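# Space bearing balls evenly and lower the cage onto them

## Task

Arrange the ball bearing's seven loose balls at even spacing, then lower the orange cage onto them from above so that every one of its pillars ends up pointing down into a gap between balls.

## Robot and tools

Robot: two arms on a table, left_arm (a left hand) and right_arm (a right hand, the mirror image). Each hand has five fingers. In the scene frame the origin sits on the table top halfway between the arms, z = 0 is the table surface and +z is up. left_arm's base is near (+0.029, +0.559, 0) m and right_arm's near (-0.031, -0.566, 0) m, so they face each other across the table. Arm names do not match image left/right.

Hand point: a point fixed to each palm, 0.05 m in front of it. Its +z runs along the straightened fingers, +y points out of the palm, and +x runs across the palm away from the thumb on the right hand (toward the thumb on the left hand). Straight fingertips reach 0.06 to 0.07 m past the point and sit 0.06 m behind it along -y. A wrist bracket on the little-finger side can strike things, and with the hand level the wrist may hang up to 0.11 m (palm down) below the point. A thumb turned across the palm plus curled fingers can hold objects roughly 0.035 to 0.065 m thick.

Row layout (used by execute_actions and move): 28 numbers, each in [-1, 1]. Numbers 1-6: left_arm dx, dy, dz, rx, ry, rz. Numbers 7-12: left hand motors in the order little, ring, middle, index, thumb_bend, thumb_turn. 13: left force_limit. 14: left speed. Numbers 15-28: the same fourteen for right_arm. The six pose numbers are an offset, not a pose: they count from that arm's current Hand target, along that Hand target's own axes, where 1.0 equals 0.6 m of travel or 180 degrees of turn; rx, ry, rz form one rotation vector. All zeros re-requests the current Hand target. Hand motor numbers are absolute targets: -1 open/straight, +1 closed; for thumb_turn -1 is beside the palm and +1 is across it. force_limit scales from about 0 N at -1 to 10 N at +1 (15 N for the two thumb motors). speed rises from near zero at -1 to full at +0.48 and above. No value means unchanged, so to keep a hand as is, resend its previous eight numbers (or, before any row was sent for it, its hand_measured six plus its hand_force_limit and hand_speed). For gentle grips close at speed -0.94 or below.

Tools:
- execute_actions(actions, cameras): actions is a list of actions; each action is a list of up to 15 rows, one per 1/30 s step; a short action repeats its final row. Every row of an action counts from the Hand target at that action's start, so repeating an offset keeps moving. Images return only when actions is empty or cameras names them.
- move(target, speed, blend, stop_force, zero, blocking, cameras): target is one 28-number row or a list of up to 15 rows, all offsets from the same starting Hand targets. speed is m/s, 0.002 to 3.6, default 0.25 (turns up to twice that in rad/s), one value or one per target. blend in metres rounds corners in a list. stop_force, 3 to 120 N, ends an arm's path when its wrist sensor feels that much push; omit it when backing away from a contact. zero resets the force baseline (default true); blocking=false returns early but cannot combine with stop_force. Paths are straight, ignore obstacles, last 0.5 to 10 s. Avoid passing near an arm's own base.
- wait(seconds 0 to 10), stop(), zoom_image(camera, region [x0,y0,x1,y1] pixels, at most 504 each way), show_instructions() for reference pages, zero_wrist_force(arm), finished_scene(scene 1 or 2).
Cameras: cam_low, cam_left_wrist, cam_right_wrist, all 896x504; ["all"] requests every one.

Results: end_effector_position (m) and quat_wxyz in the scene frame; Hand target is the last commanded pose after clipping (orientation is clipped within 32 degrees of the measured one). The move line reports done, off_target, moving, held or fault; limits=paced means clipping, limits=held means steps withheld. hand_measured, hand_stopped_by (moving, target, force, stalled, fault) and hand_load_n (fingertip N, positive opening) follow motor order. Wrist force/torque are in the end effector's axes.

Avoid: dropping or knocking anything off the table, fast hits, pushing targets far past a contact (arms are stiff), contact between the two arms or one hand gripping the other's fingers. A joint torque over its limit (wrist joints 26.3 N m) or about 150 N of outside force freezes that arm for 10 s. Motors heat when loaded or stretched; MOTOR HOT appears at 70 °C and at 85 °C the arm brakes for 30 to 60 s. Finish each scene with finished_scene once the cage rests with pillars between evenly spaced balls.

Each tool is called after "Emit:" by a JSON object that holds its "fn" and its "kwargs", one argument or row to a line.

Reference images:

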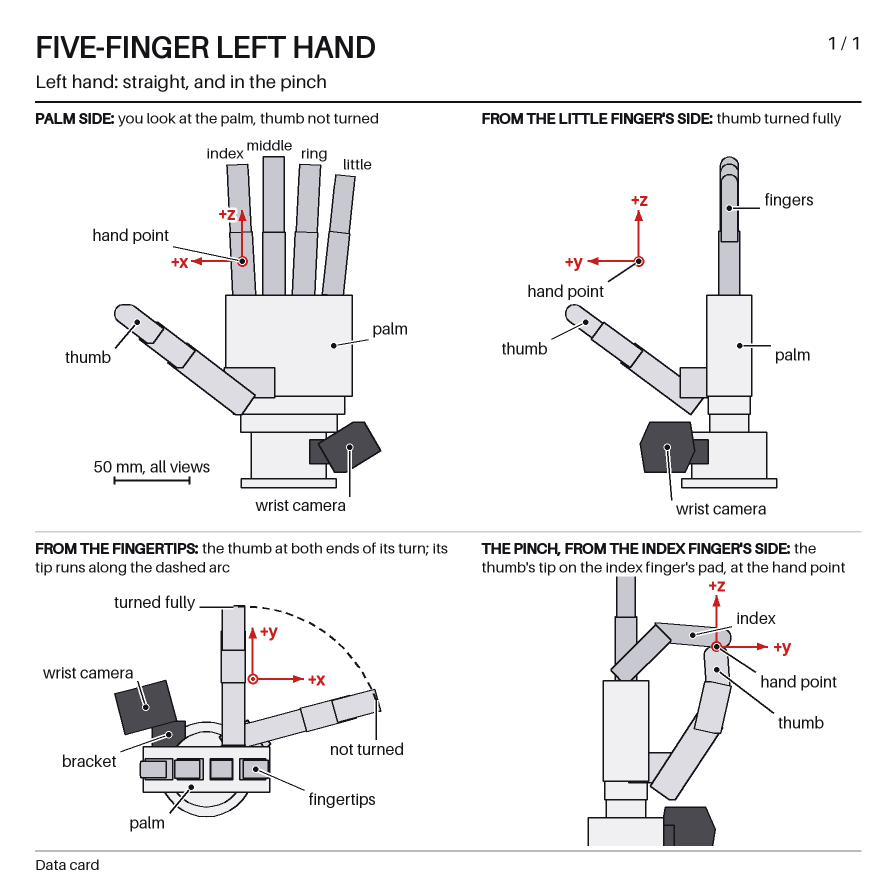

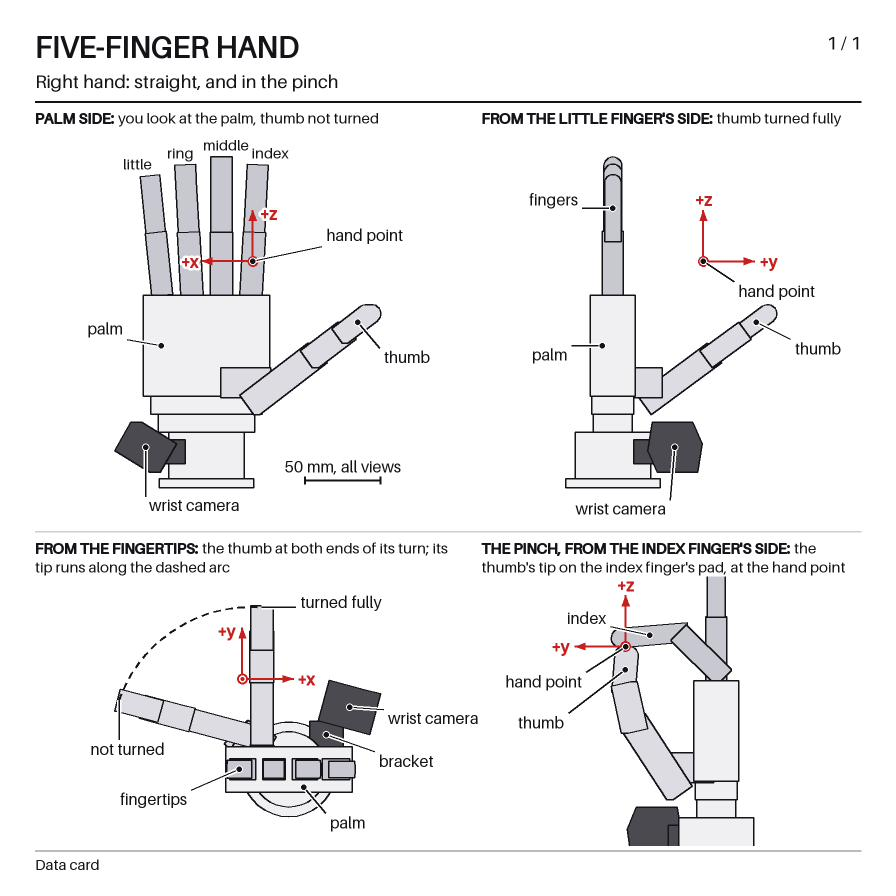

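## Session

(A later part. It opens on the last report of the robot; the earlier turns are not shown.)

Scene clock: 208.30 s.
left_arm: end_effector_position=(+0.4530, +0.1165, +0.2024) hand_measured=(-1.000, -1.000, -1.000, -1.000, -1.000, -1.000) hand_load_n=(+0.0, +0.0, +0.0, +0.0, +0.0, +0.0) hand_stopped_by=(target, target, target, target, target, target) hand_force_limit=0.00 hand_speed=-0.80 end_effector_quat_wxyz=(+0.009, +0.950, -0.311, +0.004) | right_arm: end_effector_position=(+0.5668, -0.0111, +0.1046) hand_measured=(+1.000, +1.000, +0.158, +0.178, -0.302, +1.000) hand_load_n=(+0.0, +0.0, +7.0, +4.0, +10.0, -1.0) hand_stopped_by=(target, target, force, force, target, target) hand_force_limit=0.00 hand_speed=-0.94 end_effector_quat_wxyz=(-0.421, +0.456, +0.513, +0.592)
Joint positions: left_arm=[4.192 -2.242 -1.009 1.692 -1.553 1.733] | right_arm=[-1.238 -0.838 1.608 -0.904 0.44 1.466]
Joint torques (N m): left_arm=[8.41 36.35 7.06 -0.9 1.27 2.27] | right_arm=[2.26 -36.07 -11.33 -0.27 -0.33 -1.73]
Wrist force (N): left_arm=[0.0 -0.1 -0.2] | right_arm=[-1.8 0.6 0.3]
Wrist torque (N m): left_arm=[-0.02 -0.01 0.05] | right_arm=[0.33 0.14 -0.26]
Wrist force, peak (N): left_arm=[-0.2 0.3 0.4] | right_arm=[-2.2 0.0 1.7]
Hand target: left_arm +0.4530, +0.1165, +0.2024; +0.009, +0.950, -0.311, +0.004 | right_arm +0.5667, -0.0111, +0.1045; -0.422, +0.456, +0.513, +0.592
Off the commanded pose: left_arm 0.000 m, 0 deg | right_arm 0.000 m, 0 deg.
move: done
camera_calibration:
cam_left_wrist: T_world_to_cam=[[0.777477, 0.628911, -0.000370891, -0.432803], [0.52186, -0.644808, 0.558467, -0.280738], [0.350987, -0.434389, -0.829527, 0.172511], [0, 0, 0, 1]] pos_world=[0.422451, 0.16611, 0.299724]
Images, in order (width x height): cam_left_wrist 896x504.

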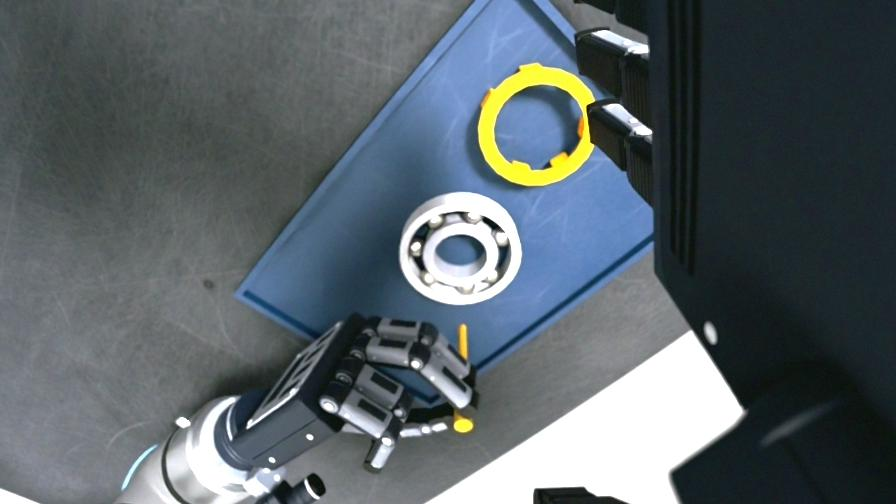

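Emit:
{"fn": "move", "kwargs": {
  "target": [
    [0,0,0,0,0,0,-1,-1,-1,-1,-1,-1,0,-0.8,-0.00175,-0.00324,0.04305,0,0,0,1,1,0.5,0.5,-0.3,1,0.0,-0.94],
    [0,0,0,0,0,0,-1,-1,-1,-1,-1,-1,0,-0.8,-0.05363,-0.01516,0.04004,0,0,0,1,1,0.5,0.5,-0.3,1,0.0,-0.94],
    [0,0,0,0,0,0,-1,-1,-1,-1,-1,-1,0,-0.8,-0.05408,-0.0144,0.04465,0,0,0,1,1,0.5,0.5,-0.3,1,0.0,-0.94],
    [0,0,0,0,0,0,-1,-1,-1,-1,-1,-1,0,-0.8,-0.05445,-0.01397,0.04938,0,0,0,1,1,0.5,0.5,-0.3,1,0.0,-0.94]
  ],
  "speed": [0.08,0.02,0.004,0.002],
  "stop_force": 3,
  "cameras": ["cam_left_wrist"]
}}

Emit:
{"fn": "zoom_image", "kwargs": {
  "camera": "cam_left_wrist",
  "region": [385, 180, 525, 320]
}}

Scene clock: 213.43 s.
left_arm: end_effector_position=(+0.4530, +0.1165, +0.2024) hand_measured=(-1.000, -1.000, -1.000, -1.000, -1.000, -1.000) hand_load_n=(+0.0, +0.0, +0.0, +0.0, +0.0, +0.0) hand_stopped_by=(target, target, target, target, target, target) hand_force_limit=0.00 hand_speed=-0.80 end_effector_quat_wxyz=(+0.009, +0.950, -0.311, +0.004) | right_arm: end_effector_position=(+0.5693, +0.0203, +0.0725) hand_measured=(+1.000, +1.000, +0.158, +0.178, -0.302, +1.000) hand_load_n=(+0.5, +0.0, +7.5, +4.0, +9.5, -1.0) hand_stopped_by=(target, target, force, force, target, target) hand_force_limit=0.00 hand_speed=-0.94 end_effector_quat_wxyz=(-0.422, +0.456, +0.513, +0.592)
Joint positions: left_arm=[4.192 -2.242 -1.009 1.692 -1.553 1.733] | right_arm=[-1.19 -0.75 1.541 -0.912 0.488 1.453]
Joint torques (N m): left_arm=[8.32 37.61 6.89 -1.03 1.18 2.27] | right_arm=[6.19 -37.85 -12.96 -1.18 0.5 -1.4]
Wrist force (N): left_arm=[-0.2 0.4 0.0] | right_arm=[-1.6 -0.4 0.5]
Wrist torque (N m): left_arm=[0.05 0.03 0.03] | right_arm=[0.25 0.13 -0.13]
Wrist force, peak (N): left_arm=[-0.2 0.5 0.0] | right_arm=[-2.1 0.3 -0.6]
Hand target: left_arm +0.4530, +0.1165, +0.2024; +0.009, +0.950, -0.311, +0.004 | right_arm +0.5693, +0.0203, +0.0725; -0.422, +0.456, +0.513, +0.592
Off the commanded pose: left_arm 0.000 m, 0 deg | right_arm 0.000 m, 0 deg.
move: done
camera_calibration:
cam_left_wrist: T_world_to_cam=[[0.777477, 0.628911, -0.000370891, -0.432803], [0.52186, -0.644808, 0.558467, -0.280738], [0.350987, -0.434389, -0.829527, 0.172511], [0, 0, 0, 1]] pos_world=[0.422451, 0.16611, 0.299724]
Images, in order (width x height): cam_left_wrist 896x504.

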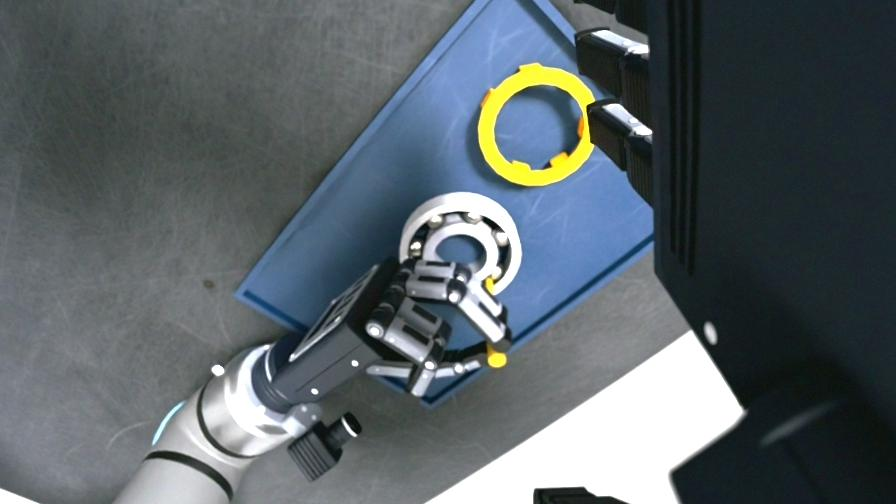

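Scaled by 3.600.

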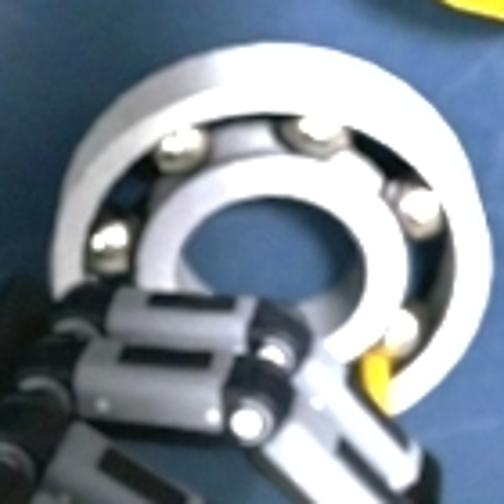

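Emit:
{"fn": "zoom_image", "kwargs": {
  "camera": "cam_left_wrist",
  "region": [475, 230, 525, 295]
}}

Scaled by 7.754.

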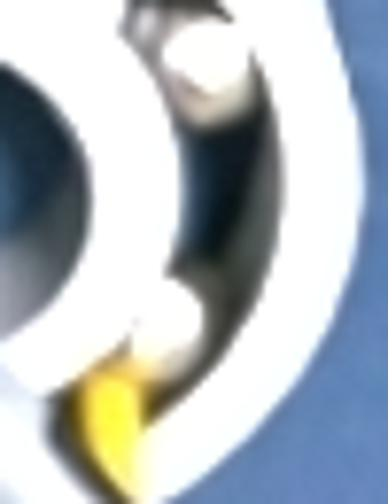

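Emit:
{"fn": "move", "kwargs": {
  "target": [
    [0,0,0,0,0,0,-1,-1,-1,-1,-1,-1,0,-0.8,0.00018,-0.00025,-0.00204,0,0,0,1,1,0.5,0.5,-0.3,1,0.0,-0.94],
    [0,0,0,0,0,0,-1,-1,-1,-1,-1,-1,0,-0.8,0.04882,0.01093,0.00078,0,0,0,1,1,0.5,0.5,-0.3,1,0.0,-0.94],
    [0,0,0,0,0,0,-1,-1,-1,-1,-1,-1,0,-0.8,0.11763,0.02763,-0.1447,0,0,0,1,1,0.5,0.5,-0.3,1,0.0,-0.94],
    [0,0,0,0,0,0,-1,-1,-1,-1,-1,-1,0,-0.8,0.11763,0.02763,-0.1447,-0.01545,-0.05805,0.49635,1,1,0.5,0.5,-0.3,1,0.0,-0.94]
  ],
  "speed": [0.01,0.05,0.2,0.35],
  "blend": [0.0,0.0,0.03,0],
  "cameras": ["cam_left_wrist","cam_low"]
}}

Emit:
{"fn": "zoom_image", "kwargs": {
  "camera": "cam_left_wrist",
  "region": [385, 180, 525, 320]
}}

Scene clock: 219.67 s.
left_arm: end_effector_position=(+0.4530, +0.1165, +0.2024) hand_measured=(-1.000, -1.000, -1.000, -1.000, -1.000, -1.000) hand_load_n=(+0.0, +0.0, +0.0, +0.0, +0.0, +0.0) hand_stopped_by=(target, target, target, target, target, target) hand_force_limit=0.00 hand_speed=-0.80 end_effector_quat_wxyz=(+0.009, +0.950, -0.311, +0.004) | right_arm: end_effector_position=(+0.5599, -0.0701, +0.1398) hand_measured=(+1.000, +1.000, +0.158, +0.178, -0.302, +1.000) hand_load_n=(+0.5, +0.0, +7.0, +4.0, +10.0, -1.0) hand_stopped_by=(target, target, force, force, target, target) hand_force_limit=0.00 hand_speed=-0.94 end_effector_quat_wxyz=(-0.662, +0.741, +0.065, +0.097)
Joint positions: left_arm=[4.192 -2.242 -1.009 1.692 -1.553 1.733] | right_arm=[-1.37 -0.779 1.139 0.039 0.275 2.524]
Joint torques (N m): left_arm=[8.29 38.54 7.39 -1.1 1.22 2.25] | right_arm=[8.6 -60.31 -15.86 -0.02 0.86 1.5]
Wrist force (N): left_arm=[0.1 0.2 -0.1] | right_arm=[-0.7 1.0 1.2]
Wrist torque (N m): left_arm=[0.04 -0.03 0.05] | right_arm=[0.01 0.15 0.00]
Wrist force, peak (N): left_arm=[-0.3 0.3 -0.4] | right_arm=[-2.8 0.0 1.9]
Hand target: left_arm +0.4530, +0.1165, +0.2024; +0.009, +0.950, -0.311, +0.004 | right_arm +0.5599, -0.0700, +0.1400; -0.662, +0.741, +0.065, +0.097
Off the commanded pose: left_arm 0.000 m, 0 deg | right_arm 0.000 m, 0 deg.
move: done
camera_calibration:
cam_left_wrist: T_world_to_cam=[[0.777477, 0.628911, -0.000370891, -0.432803], [0.52186, -0.644808, 0.558467, -0.280738], [0.350987, -0.434389, -0.829527, 0.172511], [0, 0, 0, 1]] pos_world=[0.422451, 0.16611, 0.299724]
Images, in order (width x height): cam_low 896x504, cam_left_wrist 896x504.

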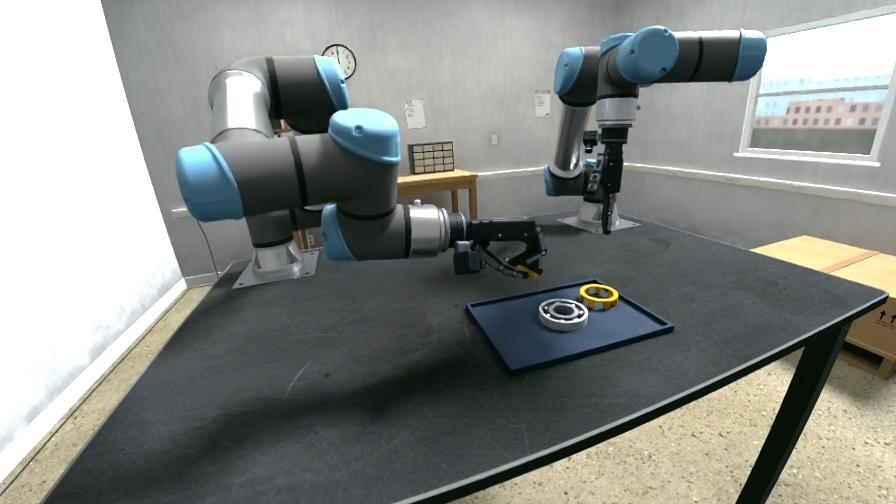

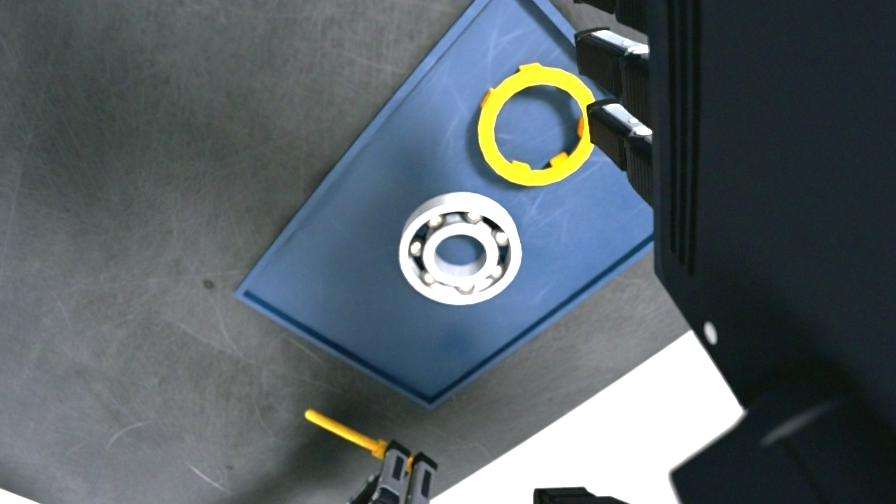

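Scaled by 3.600.

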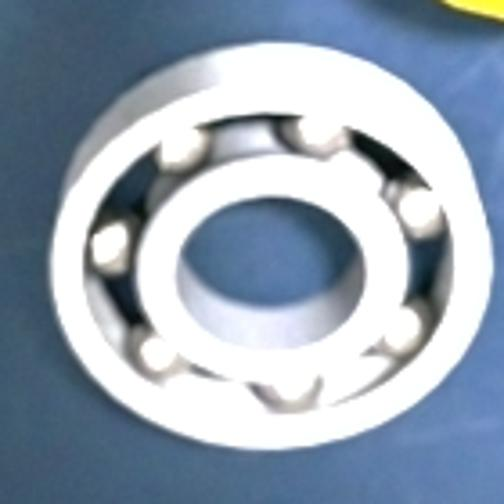

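Emit:
{"fn": "move", "kwargs": {
  "target": [0,0,0,0,0,0,-1,-1,-1,-1,-1,-1,0,-0.8,-0.03594,0.15414,0.00853,-0.0751,-0.01727,-0.00436,1,1,0.5,0.5,-0.3,1,0.0,-0.94],
  "speed": 0.1,
  "cameras": ["cam_left_wrist","cam_low"]
}}

Emit:
{"fn": "zoom_image", "kwargs": {
  "camera": "cam_left_wrist",
  "region": [280, 340, 480, 504]
}}

Emit:
{"fn": "zoom_image", "kwargs": {
  "camera": "cam_low",
  "region": [440, 220, 580, 320]
}}

Scene clock: 221.50 s.
left_arm: end_effector_position=(+0.4530, +0.1165, +0.2024) hand_measured=(-1.000, -1.000, -1.000, -1.000, -1.000, -1.000) hand_load_n=(+0.0, +0.0, +0.0, +0.0, +0.0, +0.0) hand_stopped_by=(target, target, target, target, target, target) hand_force_limit=0.00 hand_speed=-0.80 end_effector_quat_wxyz=(+0.009, +0.950, -0.311, +0.004) | right_arm: end_effector_position=(+0.5598, -0.0748, +0.0449) hand_measured=(+1.000, +1.000, +0.158, +0.178, -0.302, +1.000) hand_load_n=(+0.0, +0.0, +7.0, +4.0, +10.0, -1.0) hand_stopped_by=(target, target, force, force, target, target) hand_force_limit=0.00 hand_speed=-0.94 end_effector_quat_wxyz=(-0.567, +0.815, +0.076, +0.088)
Joint positions: left_arm=[4.192 -2.242 -1.009 1.692 -1.553 1.733] | right_arm=[-1.333 -0.588 0.962 0.52 0.452 2.052]
Joint torques (N m): left_arm=[8.18 39.7 7.65 -1.19 1.24 2.04] | right_arm=[-14.44 -64.37 -9.41 0.94 -0.62 0.26]
Wrist force (N): left_arm=[0.0 0.1 -0.2] | right_arm=[-0.9 0.6 1.3]
Wrist torque (N m): left_arm=[0.01 0.00 0.05] | right_arm=[-0.06 0.15 -0.13]
Wrist force, peak (N): left_arm=[-0.2 0.2 -0.4] | right_arm=[-0.9 1.6 1.5]
Hand target: left_arm +0.4530, +0.1165, +0.2024; +0.009, +0.950, -0.311, +0.004 | right_arm +0.5599, -0.0749, +0.0450; -0.567, +0.815, +0.076, +0.088
Off the commanded pose: left_arm 0.000 m, 0 deg | right_arm 0.000 m, 0 deg.
move: done
camera_calibration:
cam_left_wrist: T_world_to_cam=[[0.777477, 0.628911, -0.000370891, -0.432803], [0.52186, -0.644808, 0.558467, -0.280738], [0.350987, -0.434389, -0.829527, 0.172511], [0, 0, 0, 1]] pos_world=[0.422451, 0.16611, 0.299724]
Images, in order (width x height): cam_low 896x504, cam_left_wrist 896x504.

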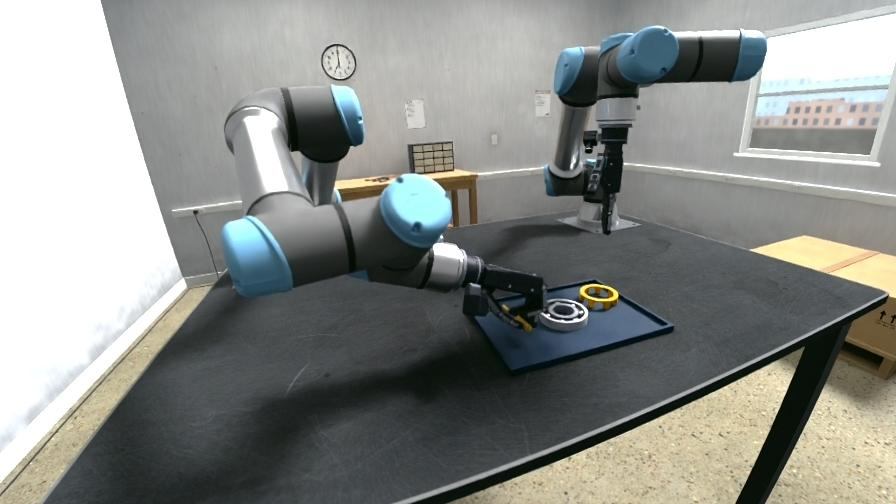

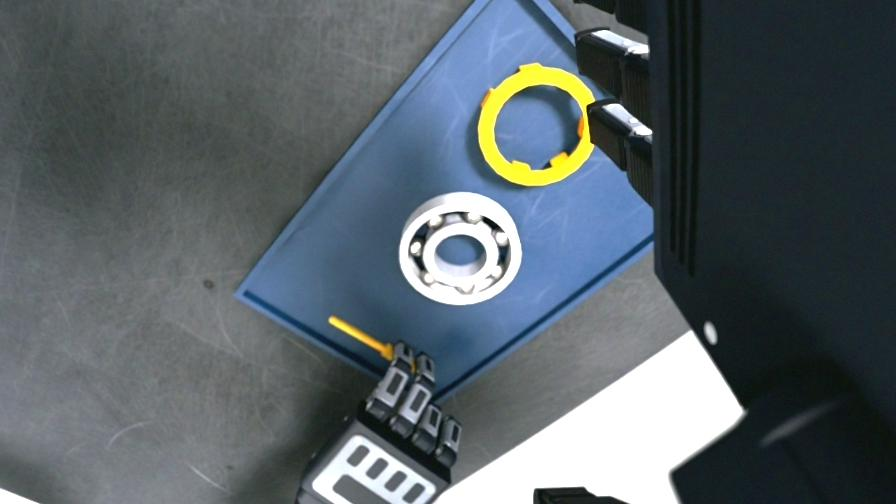

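Scaled by 2.520.

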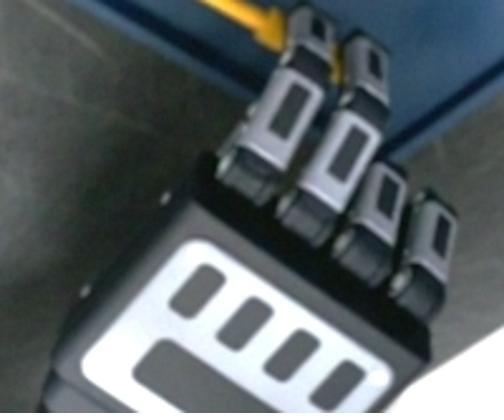

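Scaled by 3.600.

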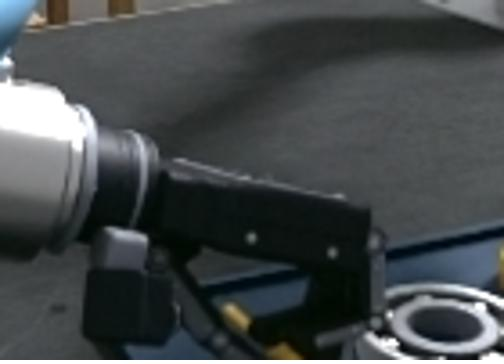

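Emit:
{"fn": "move", "kwargs": {
  "target": [0,0,0,0,0,0,-1,-1,-1,-1,-1,-1,0,-0.8,-0.01051,0.04176,0.01565,0,0,0,1,1,0.5,0.5,-0.3,1,0.0,-0.94],
  "speed": 0.012,
  "stop_force": 3,
  "cameras": ["cam_low"]
}}

Emit:
{"fn": "zoom_image", "kwargs": {
  "camera": "cam_low",
  "region": [440, 220, 580, 320]
}}

Scene clock: 224.83 s.
left_arm: end_effector_position=(+0.4530, +0.1165, +0.2024) hand_measured=(-1.000, -1.000, -1.000, -1.000, -1.000, -1.000) hand_load_n=(+0.0, +0.0, +0.0, +0.5, +0.0, +0.0) hand_stopped_by=(target, target, target, target, target, target) hand_force_limit=0.00 hand_speed=-0.80 end_effector_quat_wxyz=(+0.009, +0.950, -0.311, +0.004) | right_arm: end_effector_position=(+0.5599, -0.0749, +0.0202) hand_measured=(+1.000, +1.000, +0.158, +0.178, -0.302, +1.000) hand_load_n=(+0.0, +0.0, +7.0, +4.0, +10.0, -1.0) hand_stopped_by=(target, target, force, force, target, target) hand_force_limit=0.00 hand_speed=-0.94 end_effector_quat_wxyz=(-0.567, +0.815, +0.076, +0.088)
Joint positions: left_arm=[4.192 -2.242 -1.009 1.692 -1.553 1.733] | right_arm=[-1.333 -0.56 0.977 0.478 0.452 2.052]
Joint torques (N m): left_arm=[8.61 40.12 7.72 -1.31 1.13 2.11] | right_arm=[-5.86 -65.15 -21.83 1.94 0.29 0.71]
Wrist force (N): left_arm=[0.2 0.2 -0.1] | right_arm=[-0.7 0.9 1.2]
Wrist torque (N m): left_arm=[0.04 -0.03 0.06] | right_arm=[-0.02 0.12 -0.11]
Wrist force, peak (N): left_arm=[-0.1 0.5 -0.2] | right_arm=[0.7 -2.0 0.7]
Hand target: left_arm +0.4530, +0.1165, +0.2024; +0.009, +0.950, -0.311, +0.004 | right_arm +0.5599, -0.0749, +0.0202; -0.567, +0.815, +0.076, +0.088 (not the last commanded pose)
Off the commanded pose: left_arm 0.000 m, 0 deg | right_arm 0.003 m, 0 deg.
move: contact (right_arm)
Images, in order (width x height): cam_low 896x504.

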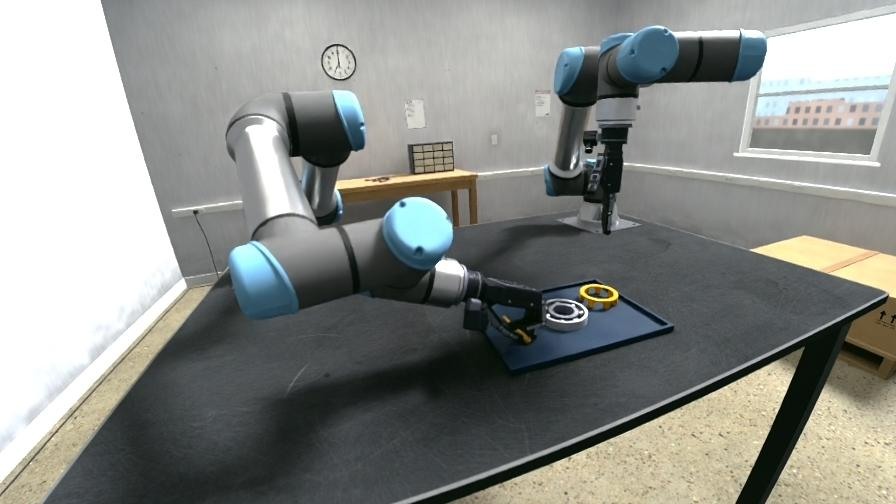

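Scaled by 3.600.

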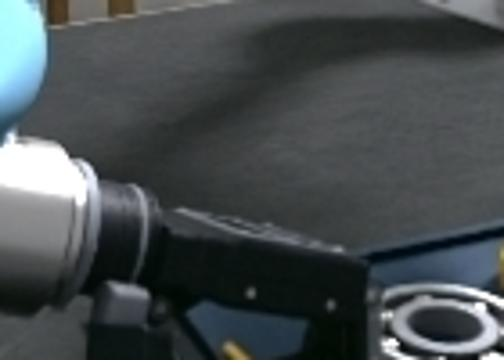

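Emit:
{"fn": "move", "kwargs": {
  "target": [
    [0,0,0,0,0,0,-1,-1,-1,-1,-1,-1,0,-0.8,0,0,0,0,0,0,1,1,0.06,0.06,-0.3,1,0.0,-0.85],
    [0,0,0,0,0,0,-1,-1,-1,-1,-1,-1,0,-0.8,0.00076,-0.00304,-0.00114,0,0,0,1,1,-0.1,-0.1,-0.3,1,0.0,-0.85]
  ],
  "speed": [0.01,0.01],
  "cameras": ["cam_left_wrist"]
}}

Emit:
{"fn": "zoom_image", "kwargs": {
  "camera": "cam_left_wrist",
  "region": [280, 280, 480, 440]
}}

Scene clock: 226.93 s.
left_arm: end_effector_position=(+0.4530, +0.1165, +0.2024) hand_measured=(-1.000, -1.000, -1.000, -1.000, -1.000, -1.000) hand_load_n=(+0.0, +0.0, +0.0, +0.0, +0.0, +0.0) hand_stopped_by=(target, target, target, target, target, target) hand_force_limit=0.00 hand_speed=-0.80 end_effector_quat_wxyz=(+0.009, +0.950, -0.311, +0.004) | right_arm: end_effector_position=(+0.5599, -0.0749, +0.0222) hand_measured=(+1.000, +1.000, -0.100, -0.100, -0.300, +1.000) hand_load_n=(+0.0, +0.0, +0.0, +0.0, +0.5, +0.5) hand_stopped_by=(target, target, target, target, target, target) hand_force_limit=0.00 hand_speed=-0.85 end_effector_quat_wxyz=(-0.567, +0.815, +0.076, +0.088)
Joint positions: left_arm=[4.192 -2.242 -1.009 1.692 -1.553 1.733] | right_arm=[-1.333 -0.563 0.976 0.481 0.452 2.052]
Joint torques (N m): left_arm=[7.85 40.37 7.12 -1.28 1.12 2.18] | right_arm=[-6.77 -51.51 -19.19 0.31 0.14 -0.98]
Wrist force (N): left_arm=[-0.1 0.0 -0.1] | right_arm=[-0.8 0.7 1.1]
Wrist torque (N m): left_arm=[0.00 0.01 0.05] | right_arm=[-0.04 0.14 -0.13]
Wrist force, peak (N): left_arm=[-0.3 0.5 -0.3] | right_arm=[-0.8 0.8 1.4]
Hand target: left_arm +0.4530, +0.1165, +0.2024; +0.009, +0.950, -0.311, +0.004 | right_arm +0.5599, -0.0749, +0.0222; -0.567, +0.815, +0.076, +0.088
Off the commanded pose: left_arm 0.000 m, 0 deg | right_arm 0.000 m, 0 deg.
move: done
camera_calibration:
cam_left_wrist: T_world_to_cam=[[0.777477, 0.628911, -0.000370891, -0.432803], [0.52186, -0.644808, 0.558467, -0.280738], [0.350987, -0.434389, -0.829527, 0.172511], [0, 0, 0, 1]] pos_world=[0.422451, 0.16611, 0.299724]
Images, in order (width x height): cam_left_wrist 896x504.

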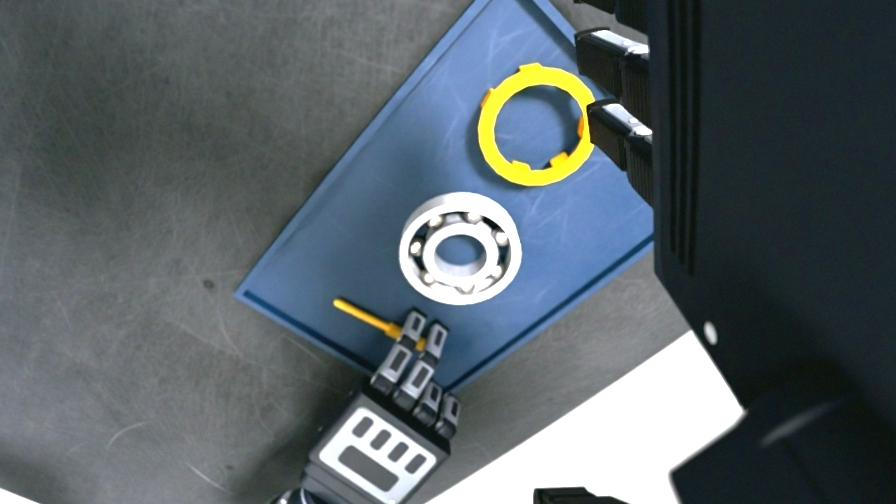

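Scaled by 2.520.

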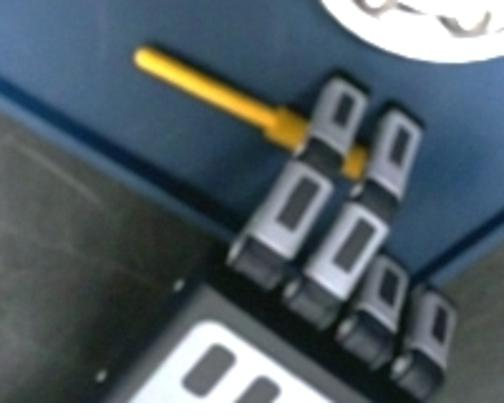

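Emit:
{"fn": "move", "kwargs": {
  "target": [
    [0,0,0,0,0,0,-1,-1,-1,-1,-1,-1,0,-0.8,0.01147,-0.04556,-0.01708,0,0,0,1,1,-0.1,-0.1,-0.3,1,0.0,-0.85],
    [0,0,0,0,0,0,-1,-1,-1,-1,-1,-1,0,-0.8,-0.00103,-0.17985,-0.15499,0,0,0,1,1,-0.1,-0.1,-0.3,1,0.0,-0.85]
  ],
  "speed": [0.04,0.2],
  "blend": [0.005,0],
  "cameras": ["cam_left_wrist","cam_low","cam_right_wrist"]
}}

Emit:
{"fn": "zoom_image", "kwargs": {
  "camera": "cam_left_wrist",
  "region": [460, 50, 610, 200]
}}

Emit:
{"fn": "zoom_image", "kwargs": {
  "camera": "cam_low",
  "region": [570, 270, 630, 325]
}}

Scene clock: 230.30 s.
left_arm: end_effector_position=(+0.4530, +0.1165, +0.2024) hand_measured=(-1.000, -1.000, -1.000, -1.000, -1.000, -1.000) hand_load_n=(+0.0, +0.0, +0.0, +0.0, +0.0, +0.0) hand_stopped_by=(target, target, target, target, target, target) hand_force_limit=0.00 hand_speed=-0.80 end_effector_quat_wxyz=(+0.009, +0.950, -0.311, +0.004) | right_arm: end_effector_position=(+0.5299, -0.1251, +0.1520) hand_measured=(+1.000, +1.000, -0.100, -0.100, -0.300, +1.000) hand_load_n=(+0.0, +0.0, +0.0, -0.5, +0.0, +0.5) hand_stopped_by=(target, target, target, target, target, target) hand_force_limit=0.00 hand_speed=-0.85 end_effector_quat_wxyz=(-0.567, +0.815, +0.076, +0.088)
Joint positions: left_arm=[4.192 -2.242 -1.009 1.692 -1.553 1.733] | right_arm=[-1.403 -0.784 1.071 0.731 0.412 1.916]
Joint torques (N m): left_arm=[8.34 41.84 7.79 -1.36 1.14 2.09] | right_arm=[11.89 -52.29 -18.55 2.61 0.22 0.25]
Wrist force (N): left_arm=[0.1 0.2 -0.2] | right_arm=[-0.7 0.9 1.2]
Wrist torque (N m): left_arm=[0.03 -0.02 0.05] | right_arm=[-0.02 0.12 -0.10]
Wrist force, peak (N): left_arm=[0.2 0.5 0.1] | right_arm=[-0.6 2.0 2.3]
Hand target: left_arm +0.4530, +0.1165, +0.2024; +0.009, +0.950, -0.311, +0.004 | right_arm +0.5298, -0.1250, +0.1521; -0.567, +0.815, +0.076, +0.088
Off the commanded pose: left_arm 0.000 m, 0 deg | right_arm 0.000 m, 0 deg.
move: done
camera_calibration:
cam_left_wrist: T_world_to_cam=[[0.777477, 0.628911, -0.000370891, -0.432803], [0.52186, -0.644808, 0.558467, -0.280738], [0.350987, -0.434389, -0.829527, 0.172511], [0, 0, 0, 1]] pos_world=[0.422451, 0.16611, 0.299724]
cam_right_wrist: T_world_to_cam=[[0.494629, -0.328412, -0.804666, -0.182794], [-0.756759, -0.618041, -0.212936, 0.344141], [-0.427386, 0.714262, -0.55423, 0.513151], [0, 0, 0, 1]] pos_world=[0.570161, -0.213863, 0.210595]

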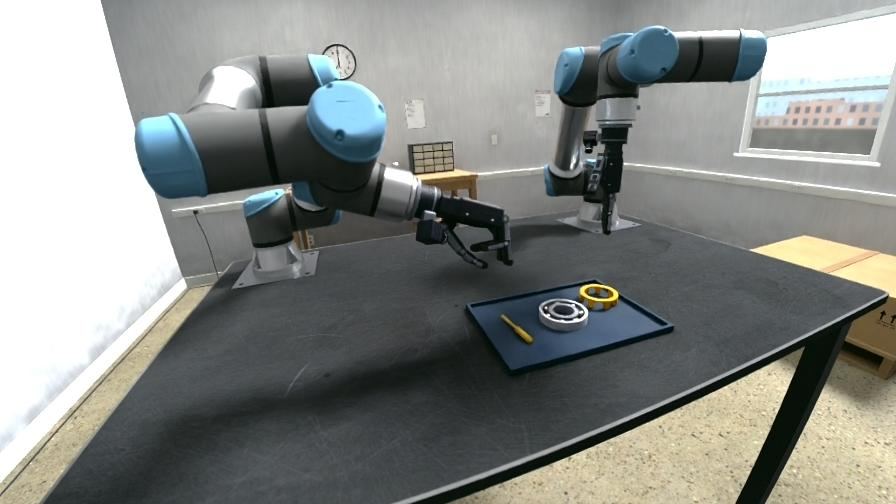

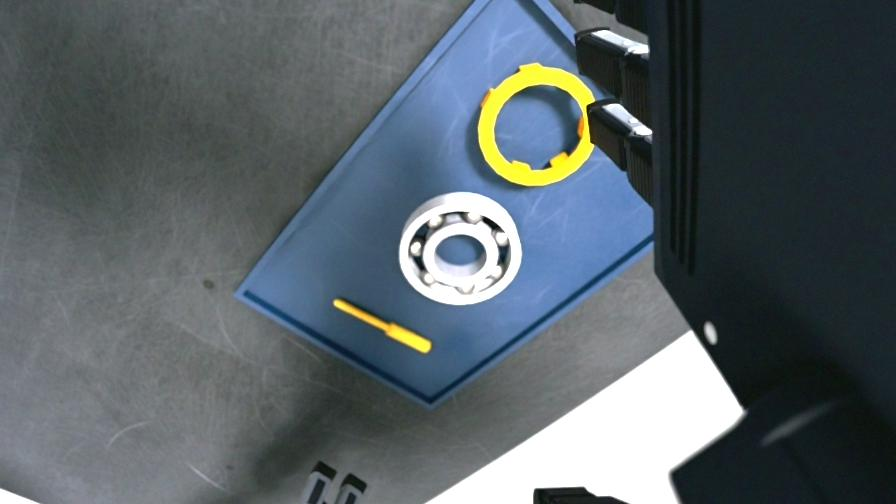

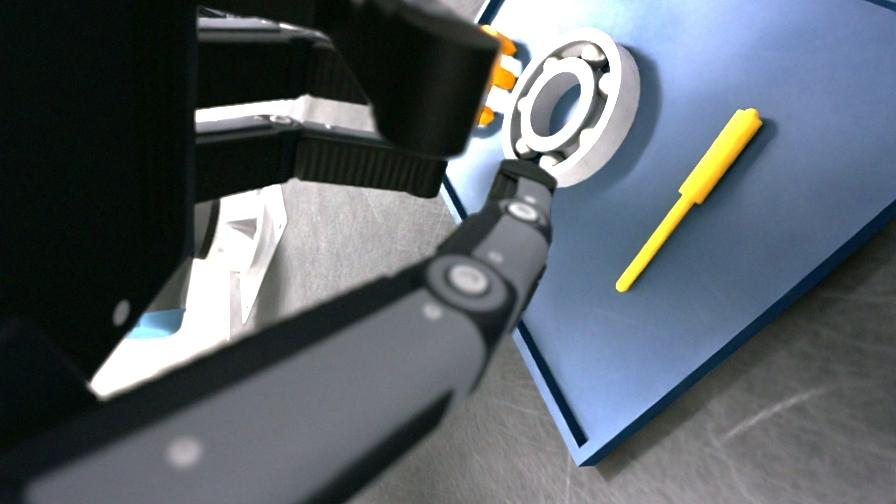

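Scaled by 3.360.

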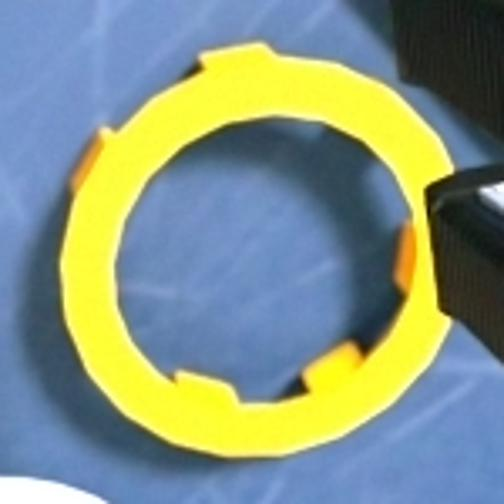

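Scaled by 8.400.

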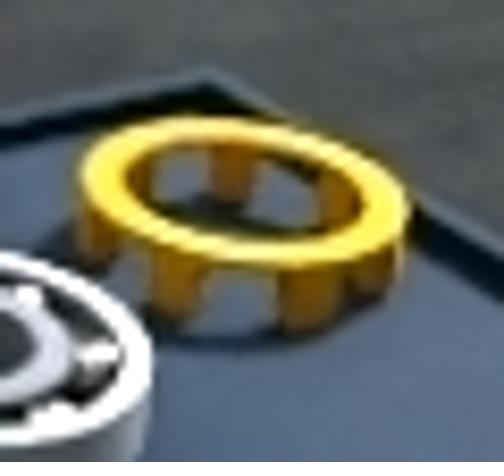

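Emit:
{"fn": "zoom_image", "kwargs": {
  "camera": "cam_left_wrist",
  "region": [474, 56, 554, 136]
}}

Emit:
{"fn": "zoom_image", "kwargs": {
  "camera": "cam_left_wrist",
  "region": [500, 116, 600, 196]
}}

Emit:
{"fn": "zoom_image", "kwargs": {
  "camera": "cam_right_wrist",
  "region": [460, 10, 650, 200]
}}

Scaled by 6.300.

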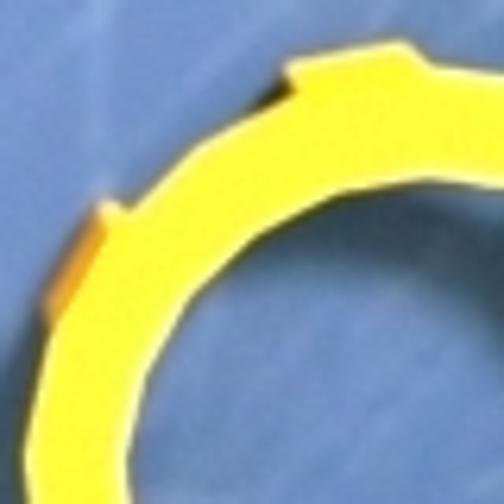

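Scaled by 5.040.

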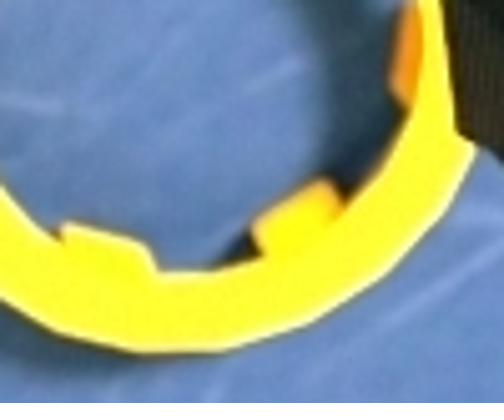

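Scaled by 2.653.

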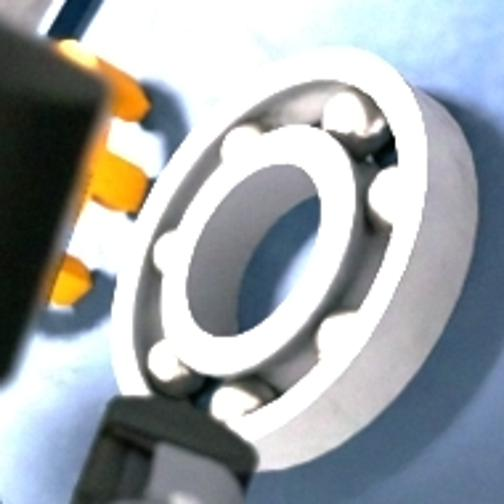

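Emit:
{"fn": "move", "kwargs": {
  "target": [
    [0,0,0,0,0,0,-1,-1,-1,-1,-1,-1,0,-0.8,-0.04827,0.03968,0.23793,0,0,0,1,1,-0.1,-0.1,-0.3,1,0.0,-0.85],
    [0,0,0,0,0,0,-1,-1,-1,-1,-1,-1,0,-0.8,-0.0588,0.00318,0.40152,0,0,0,1,1,-0.1,-0.1,-0.3,1,0.0,-0.85]
  ],
  "speed": [0.15,0.1],
  "blend": [0.02,0],
  "cameras": ["cam_left_wrist","cam_low","cam_right_wrist"]
}}

Emit:
{"fn": "zoom_image", "kwargs": {
  "camera": "cam_left_wrist",
  "region": [400, 50, 650, 300]
}}

Emit:
{"fn": "zoom_image", "kwargs": {
  "camera": "cam_low",
  "region": [530, 250, 640, 340]
}}

Scene clock: 236.23 s.
left_arm: end_effector_position=(+0.4530, +0.1165, +0.2024) hand_measured=(-1.000, -1.000, -1.000, -1.000, -1.000, -1.000) hand_load_n=(+0.0, +0.0, +0.0, +0.0, -0.5, +0.0) hand_stopped_by=(target, target, target, target, target, target) hand_force_limit=0.00 hand_speed=-0.80 end_effector_quat_wxyz=(+0.009, +0.950, -0.311, +0.004) | right_arm: end_effector_position=(+0.5097, +0.0996, +0.0600) hand_measured=(+1.000, +1.000, -0.100, -0.100, -0.300, +1.000) hand_load_n=(+0.0, +0.0, +0.0, +0.0, +0.0, +0.0) hand_stopped_by=(target, target, target, target, target, target) hand_force_limit=0.00 hand_speed=-0.85 end_effector_quat_wxyz=(-0.567, +0.815, +0.076, +0.088)
Joint positions: left_arm=[4.192 -2.242 -1.009 1.692 -1.553 1.733] | right_arm=[-1.061 -0.528 0.751 0.371 0.655 2.403]
Joint torques (N m): left_arm=[8.78 42.56 7.9 -1.39 1.2 2.05] | right_arm=[-9.84 -65.67 -21.15 -0.75 -1.06 0.1]
Wrist force (N): left_arm=[0.0 0.2 0.0] | right_arm=[-0.8 0.9 1.0]
Wrist torque (N m): left_arm=[0.03 0.00 0.04] | right_arm=[0.01 0.13 0.01]
Wrist force, peak (N): left_arm=[-0.3 0.4 -0.1] | right_arm=[-1.0 0.6 2.1]
Hand target: left_arm +0.4530, +0.1165, +0.2024; +0.009, +0.950, -0.311, +0.004 | right_arm +0.5098, +0.0996, +0.0602; -0.567, +0.815, +0.076, +0.088
Off the commanded pose: left_arm 0.000 m, 0 deg | right_arm 0.000 m, 0 deg.
move: done
camera_calibration:
cam_left_wrist: T_world_to_cam=[[0.777477, 0.628911, -0.000370891, -0.432803], [0.52186, -0.644808, 0.558467, -0.280738], [0.350987, -0.434389, -0.829527, 0.172511], [0, 0, 0, 1]] pos_world=[0.422451, 0.16611, 0.299724]
cam_right_wrist: T_world_to_cam=[[0.494655, -0.328388, -0.80466, -0.173053], [-0.756582, -0.618318, -0.212759, 0.448023], [-0.427668, 0.714033, -0.554307, 0.293202], [0, 0, 0, 1]] pos_world=[0.549961, 0.0108359, 0.118596]

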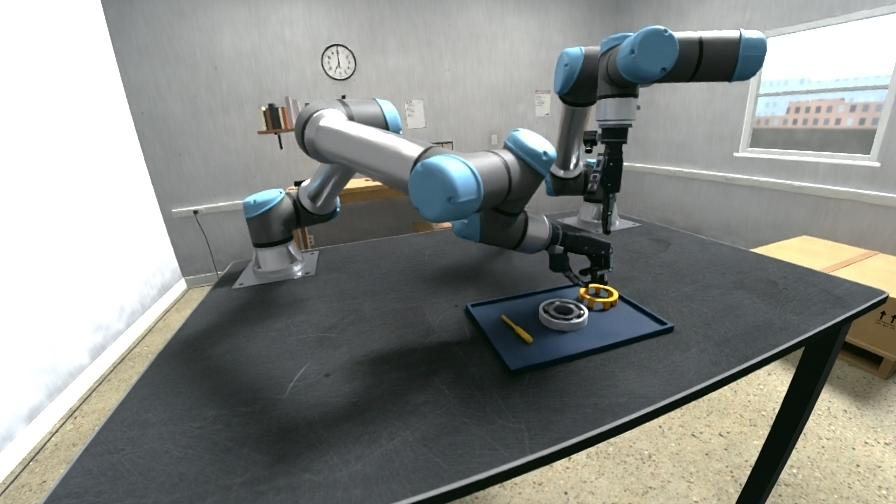

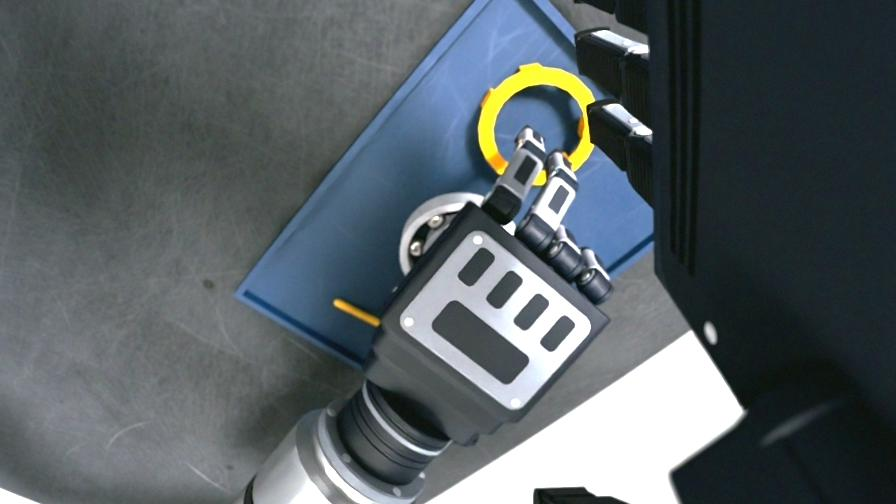

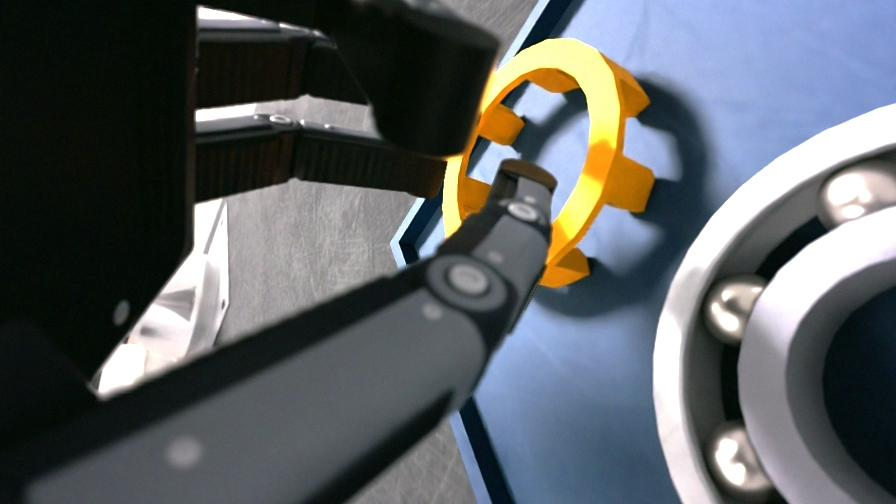

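Scaled by 2.016.

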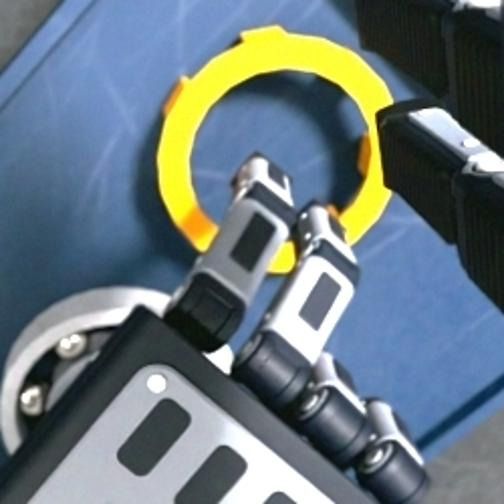

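Scaled by 4.582.

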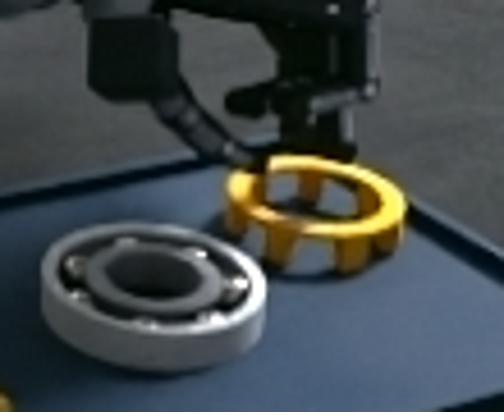

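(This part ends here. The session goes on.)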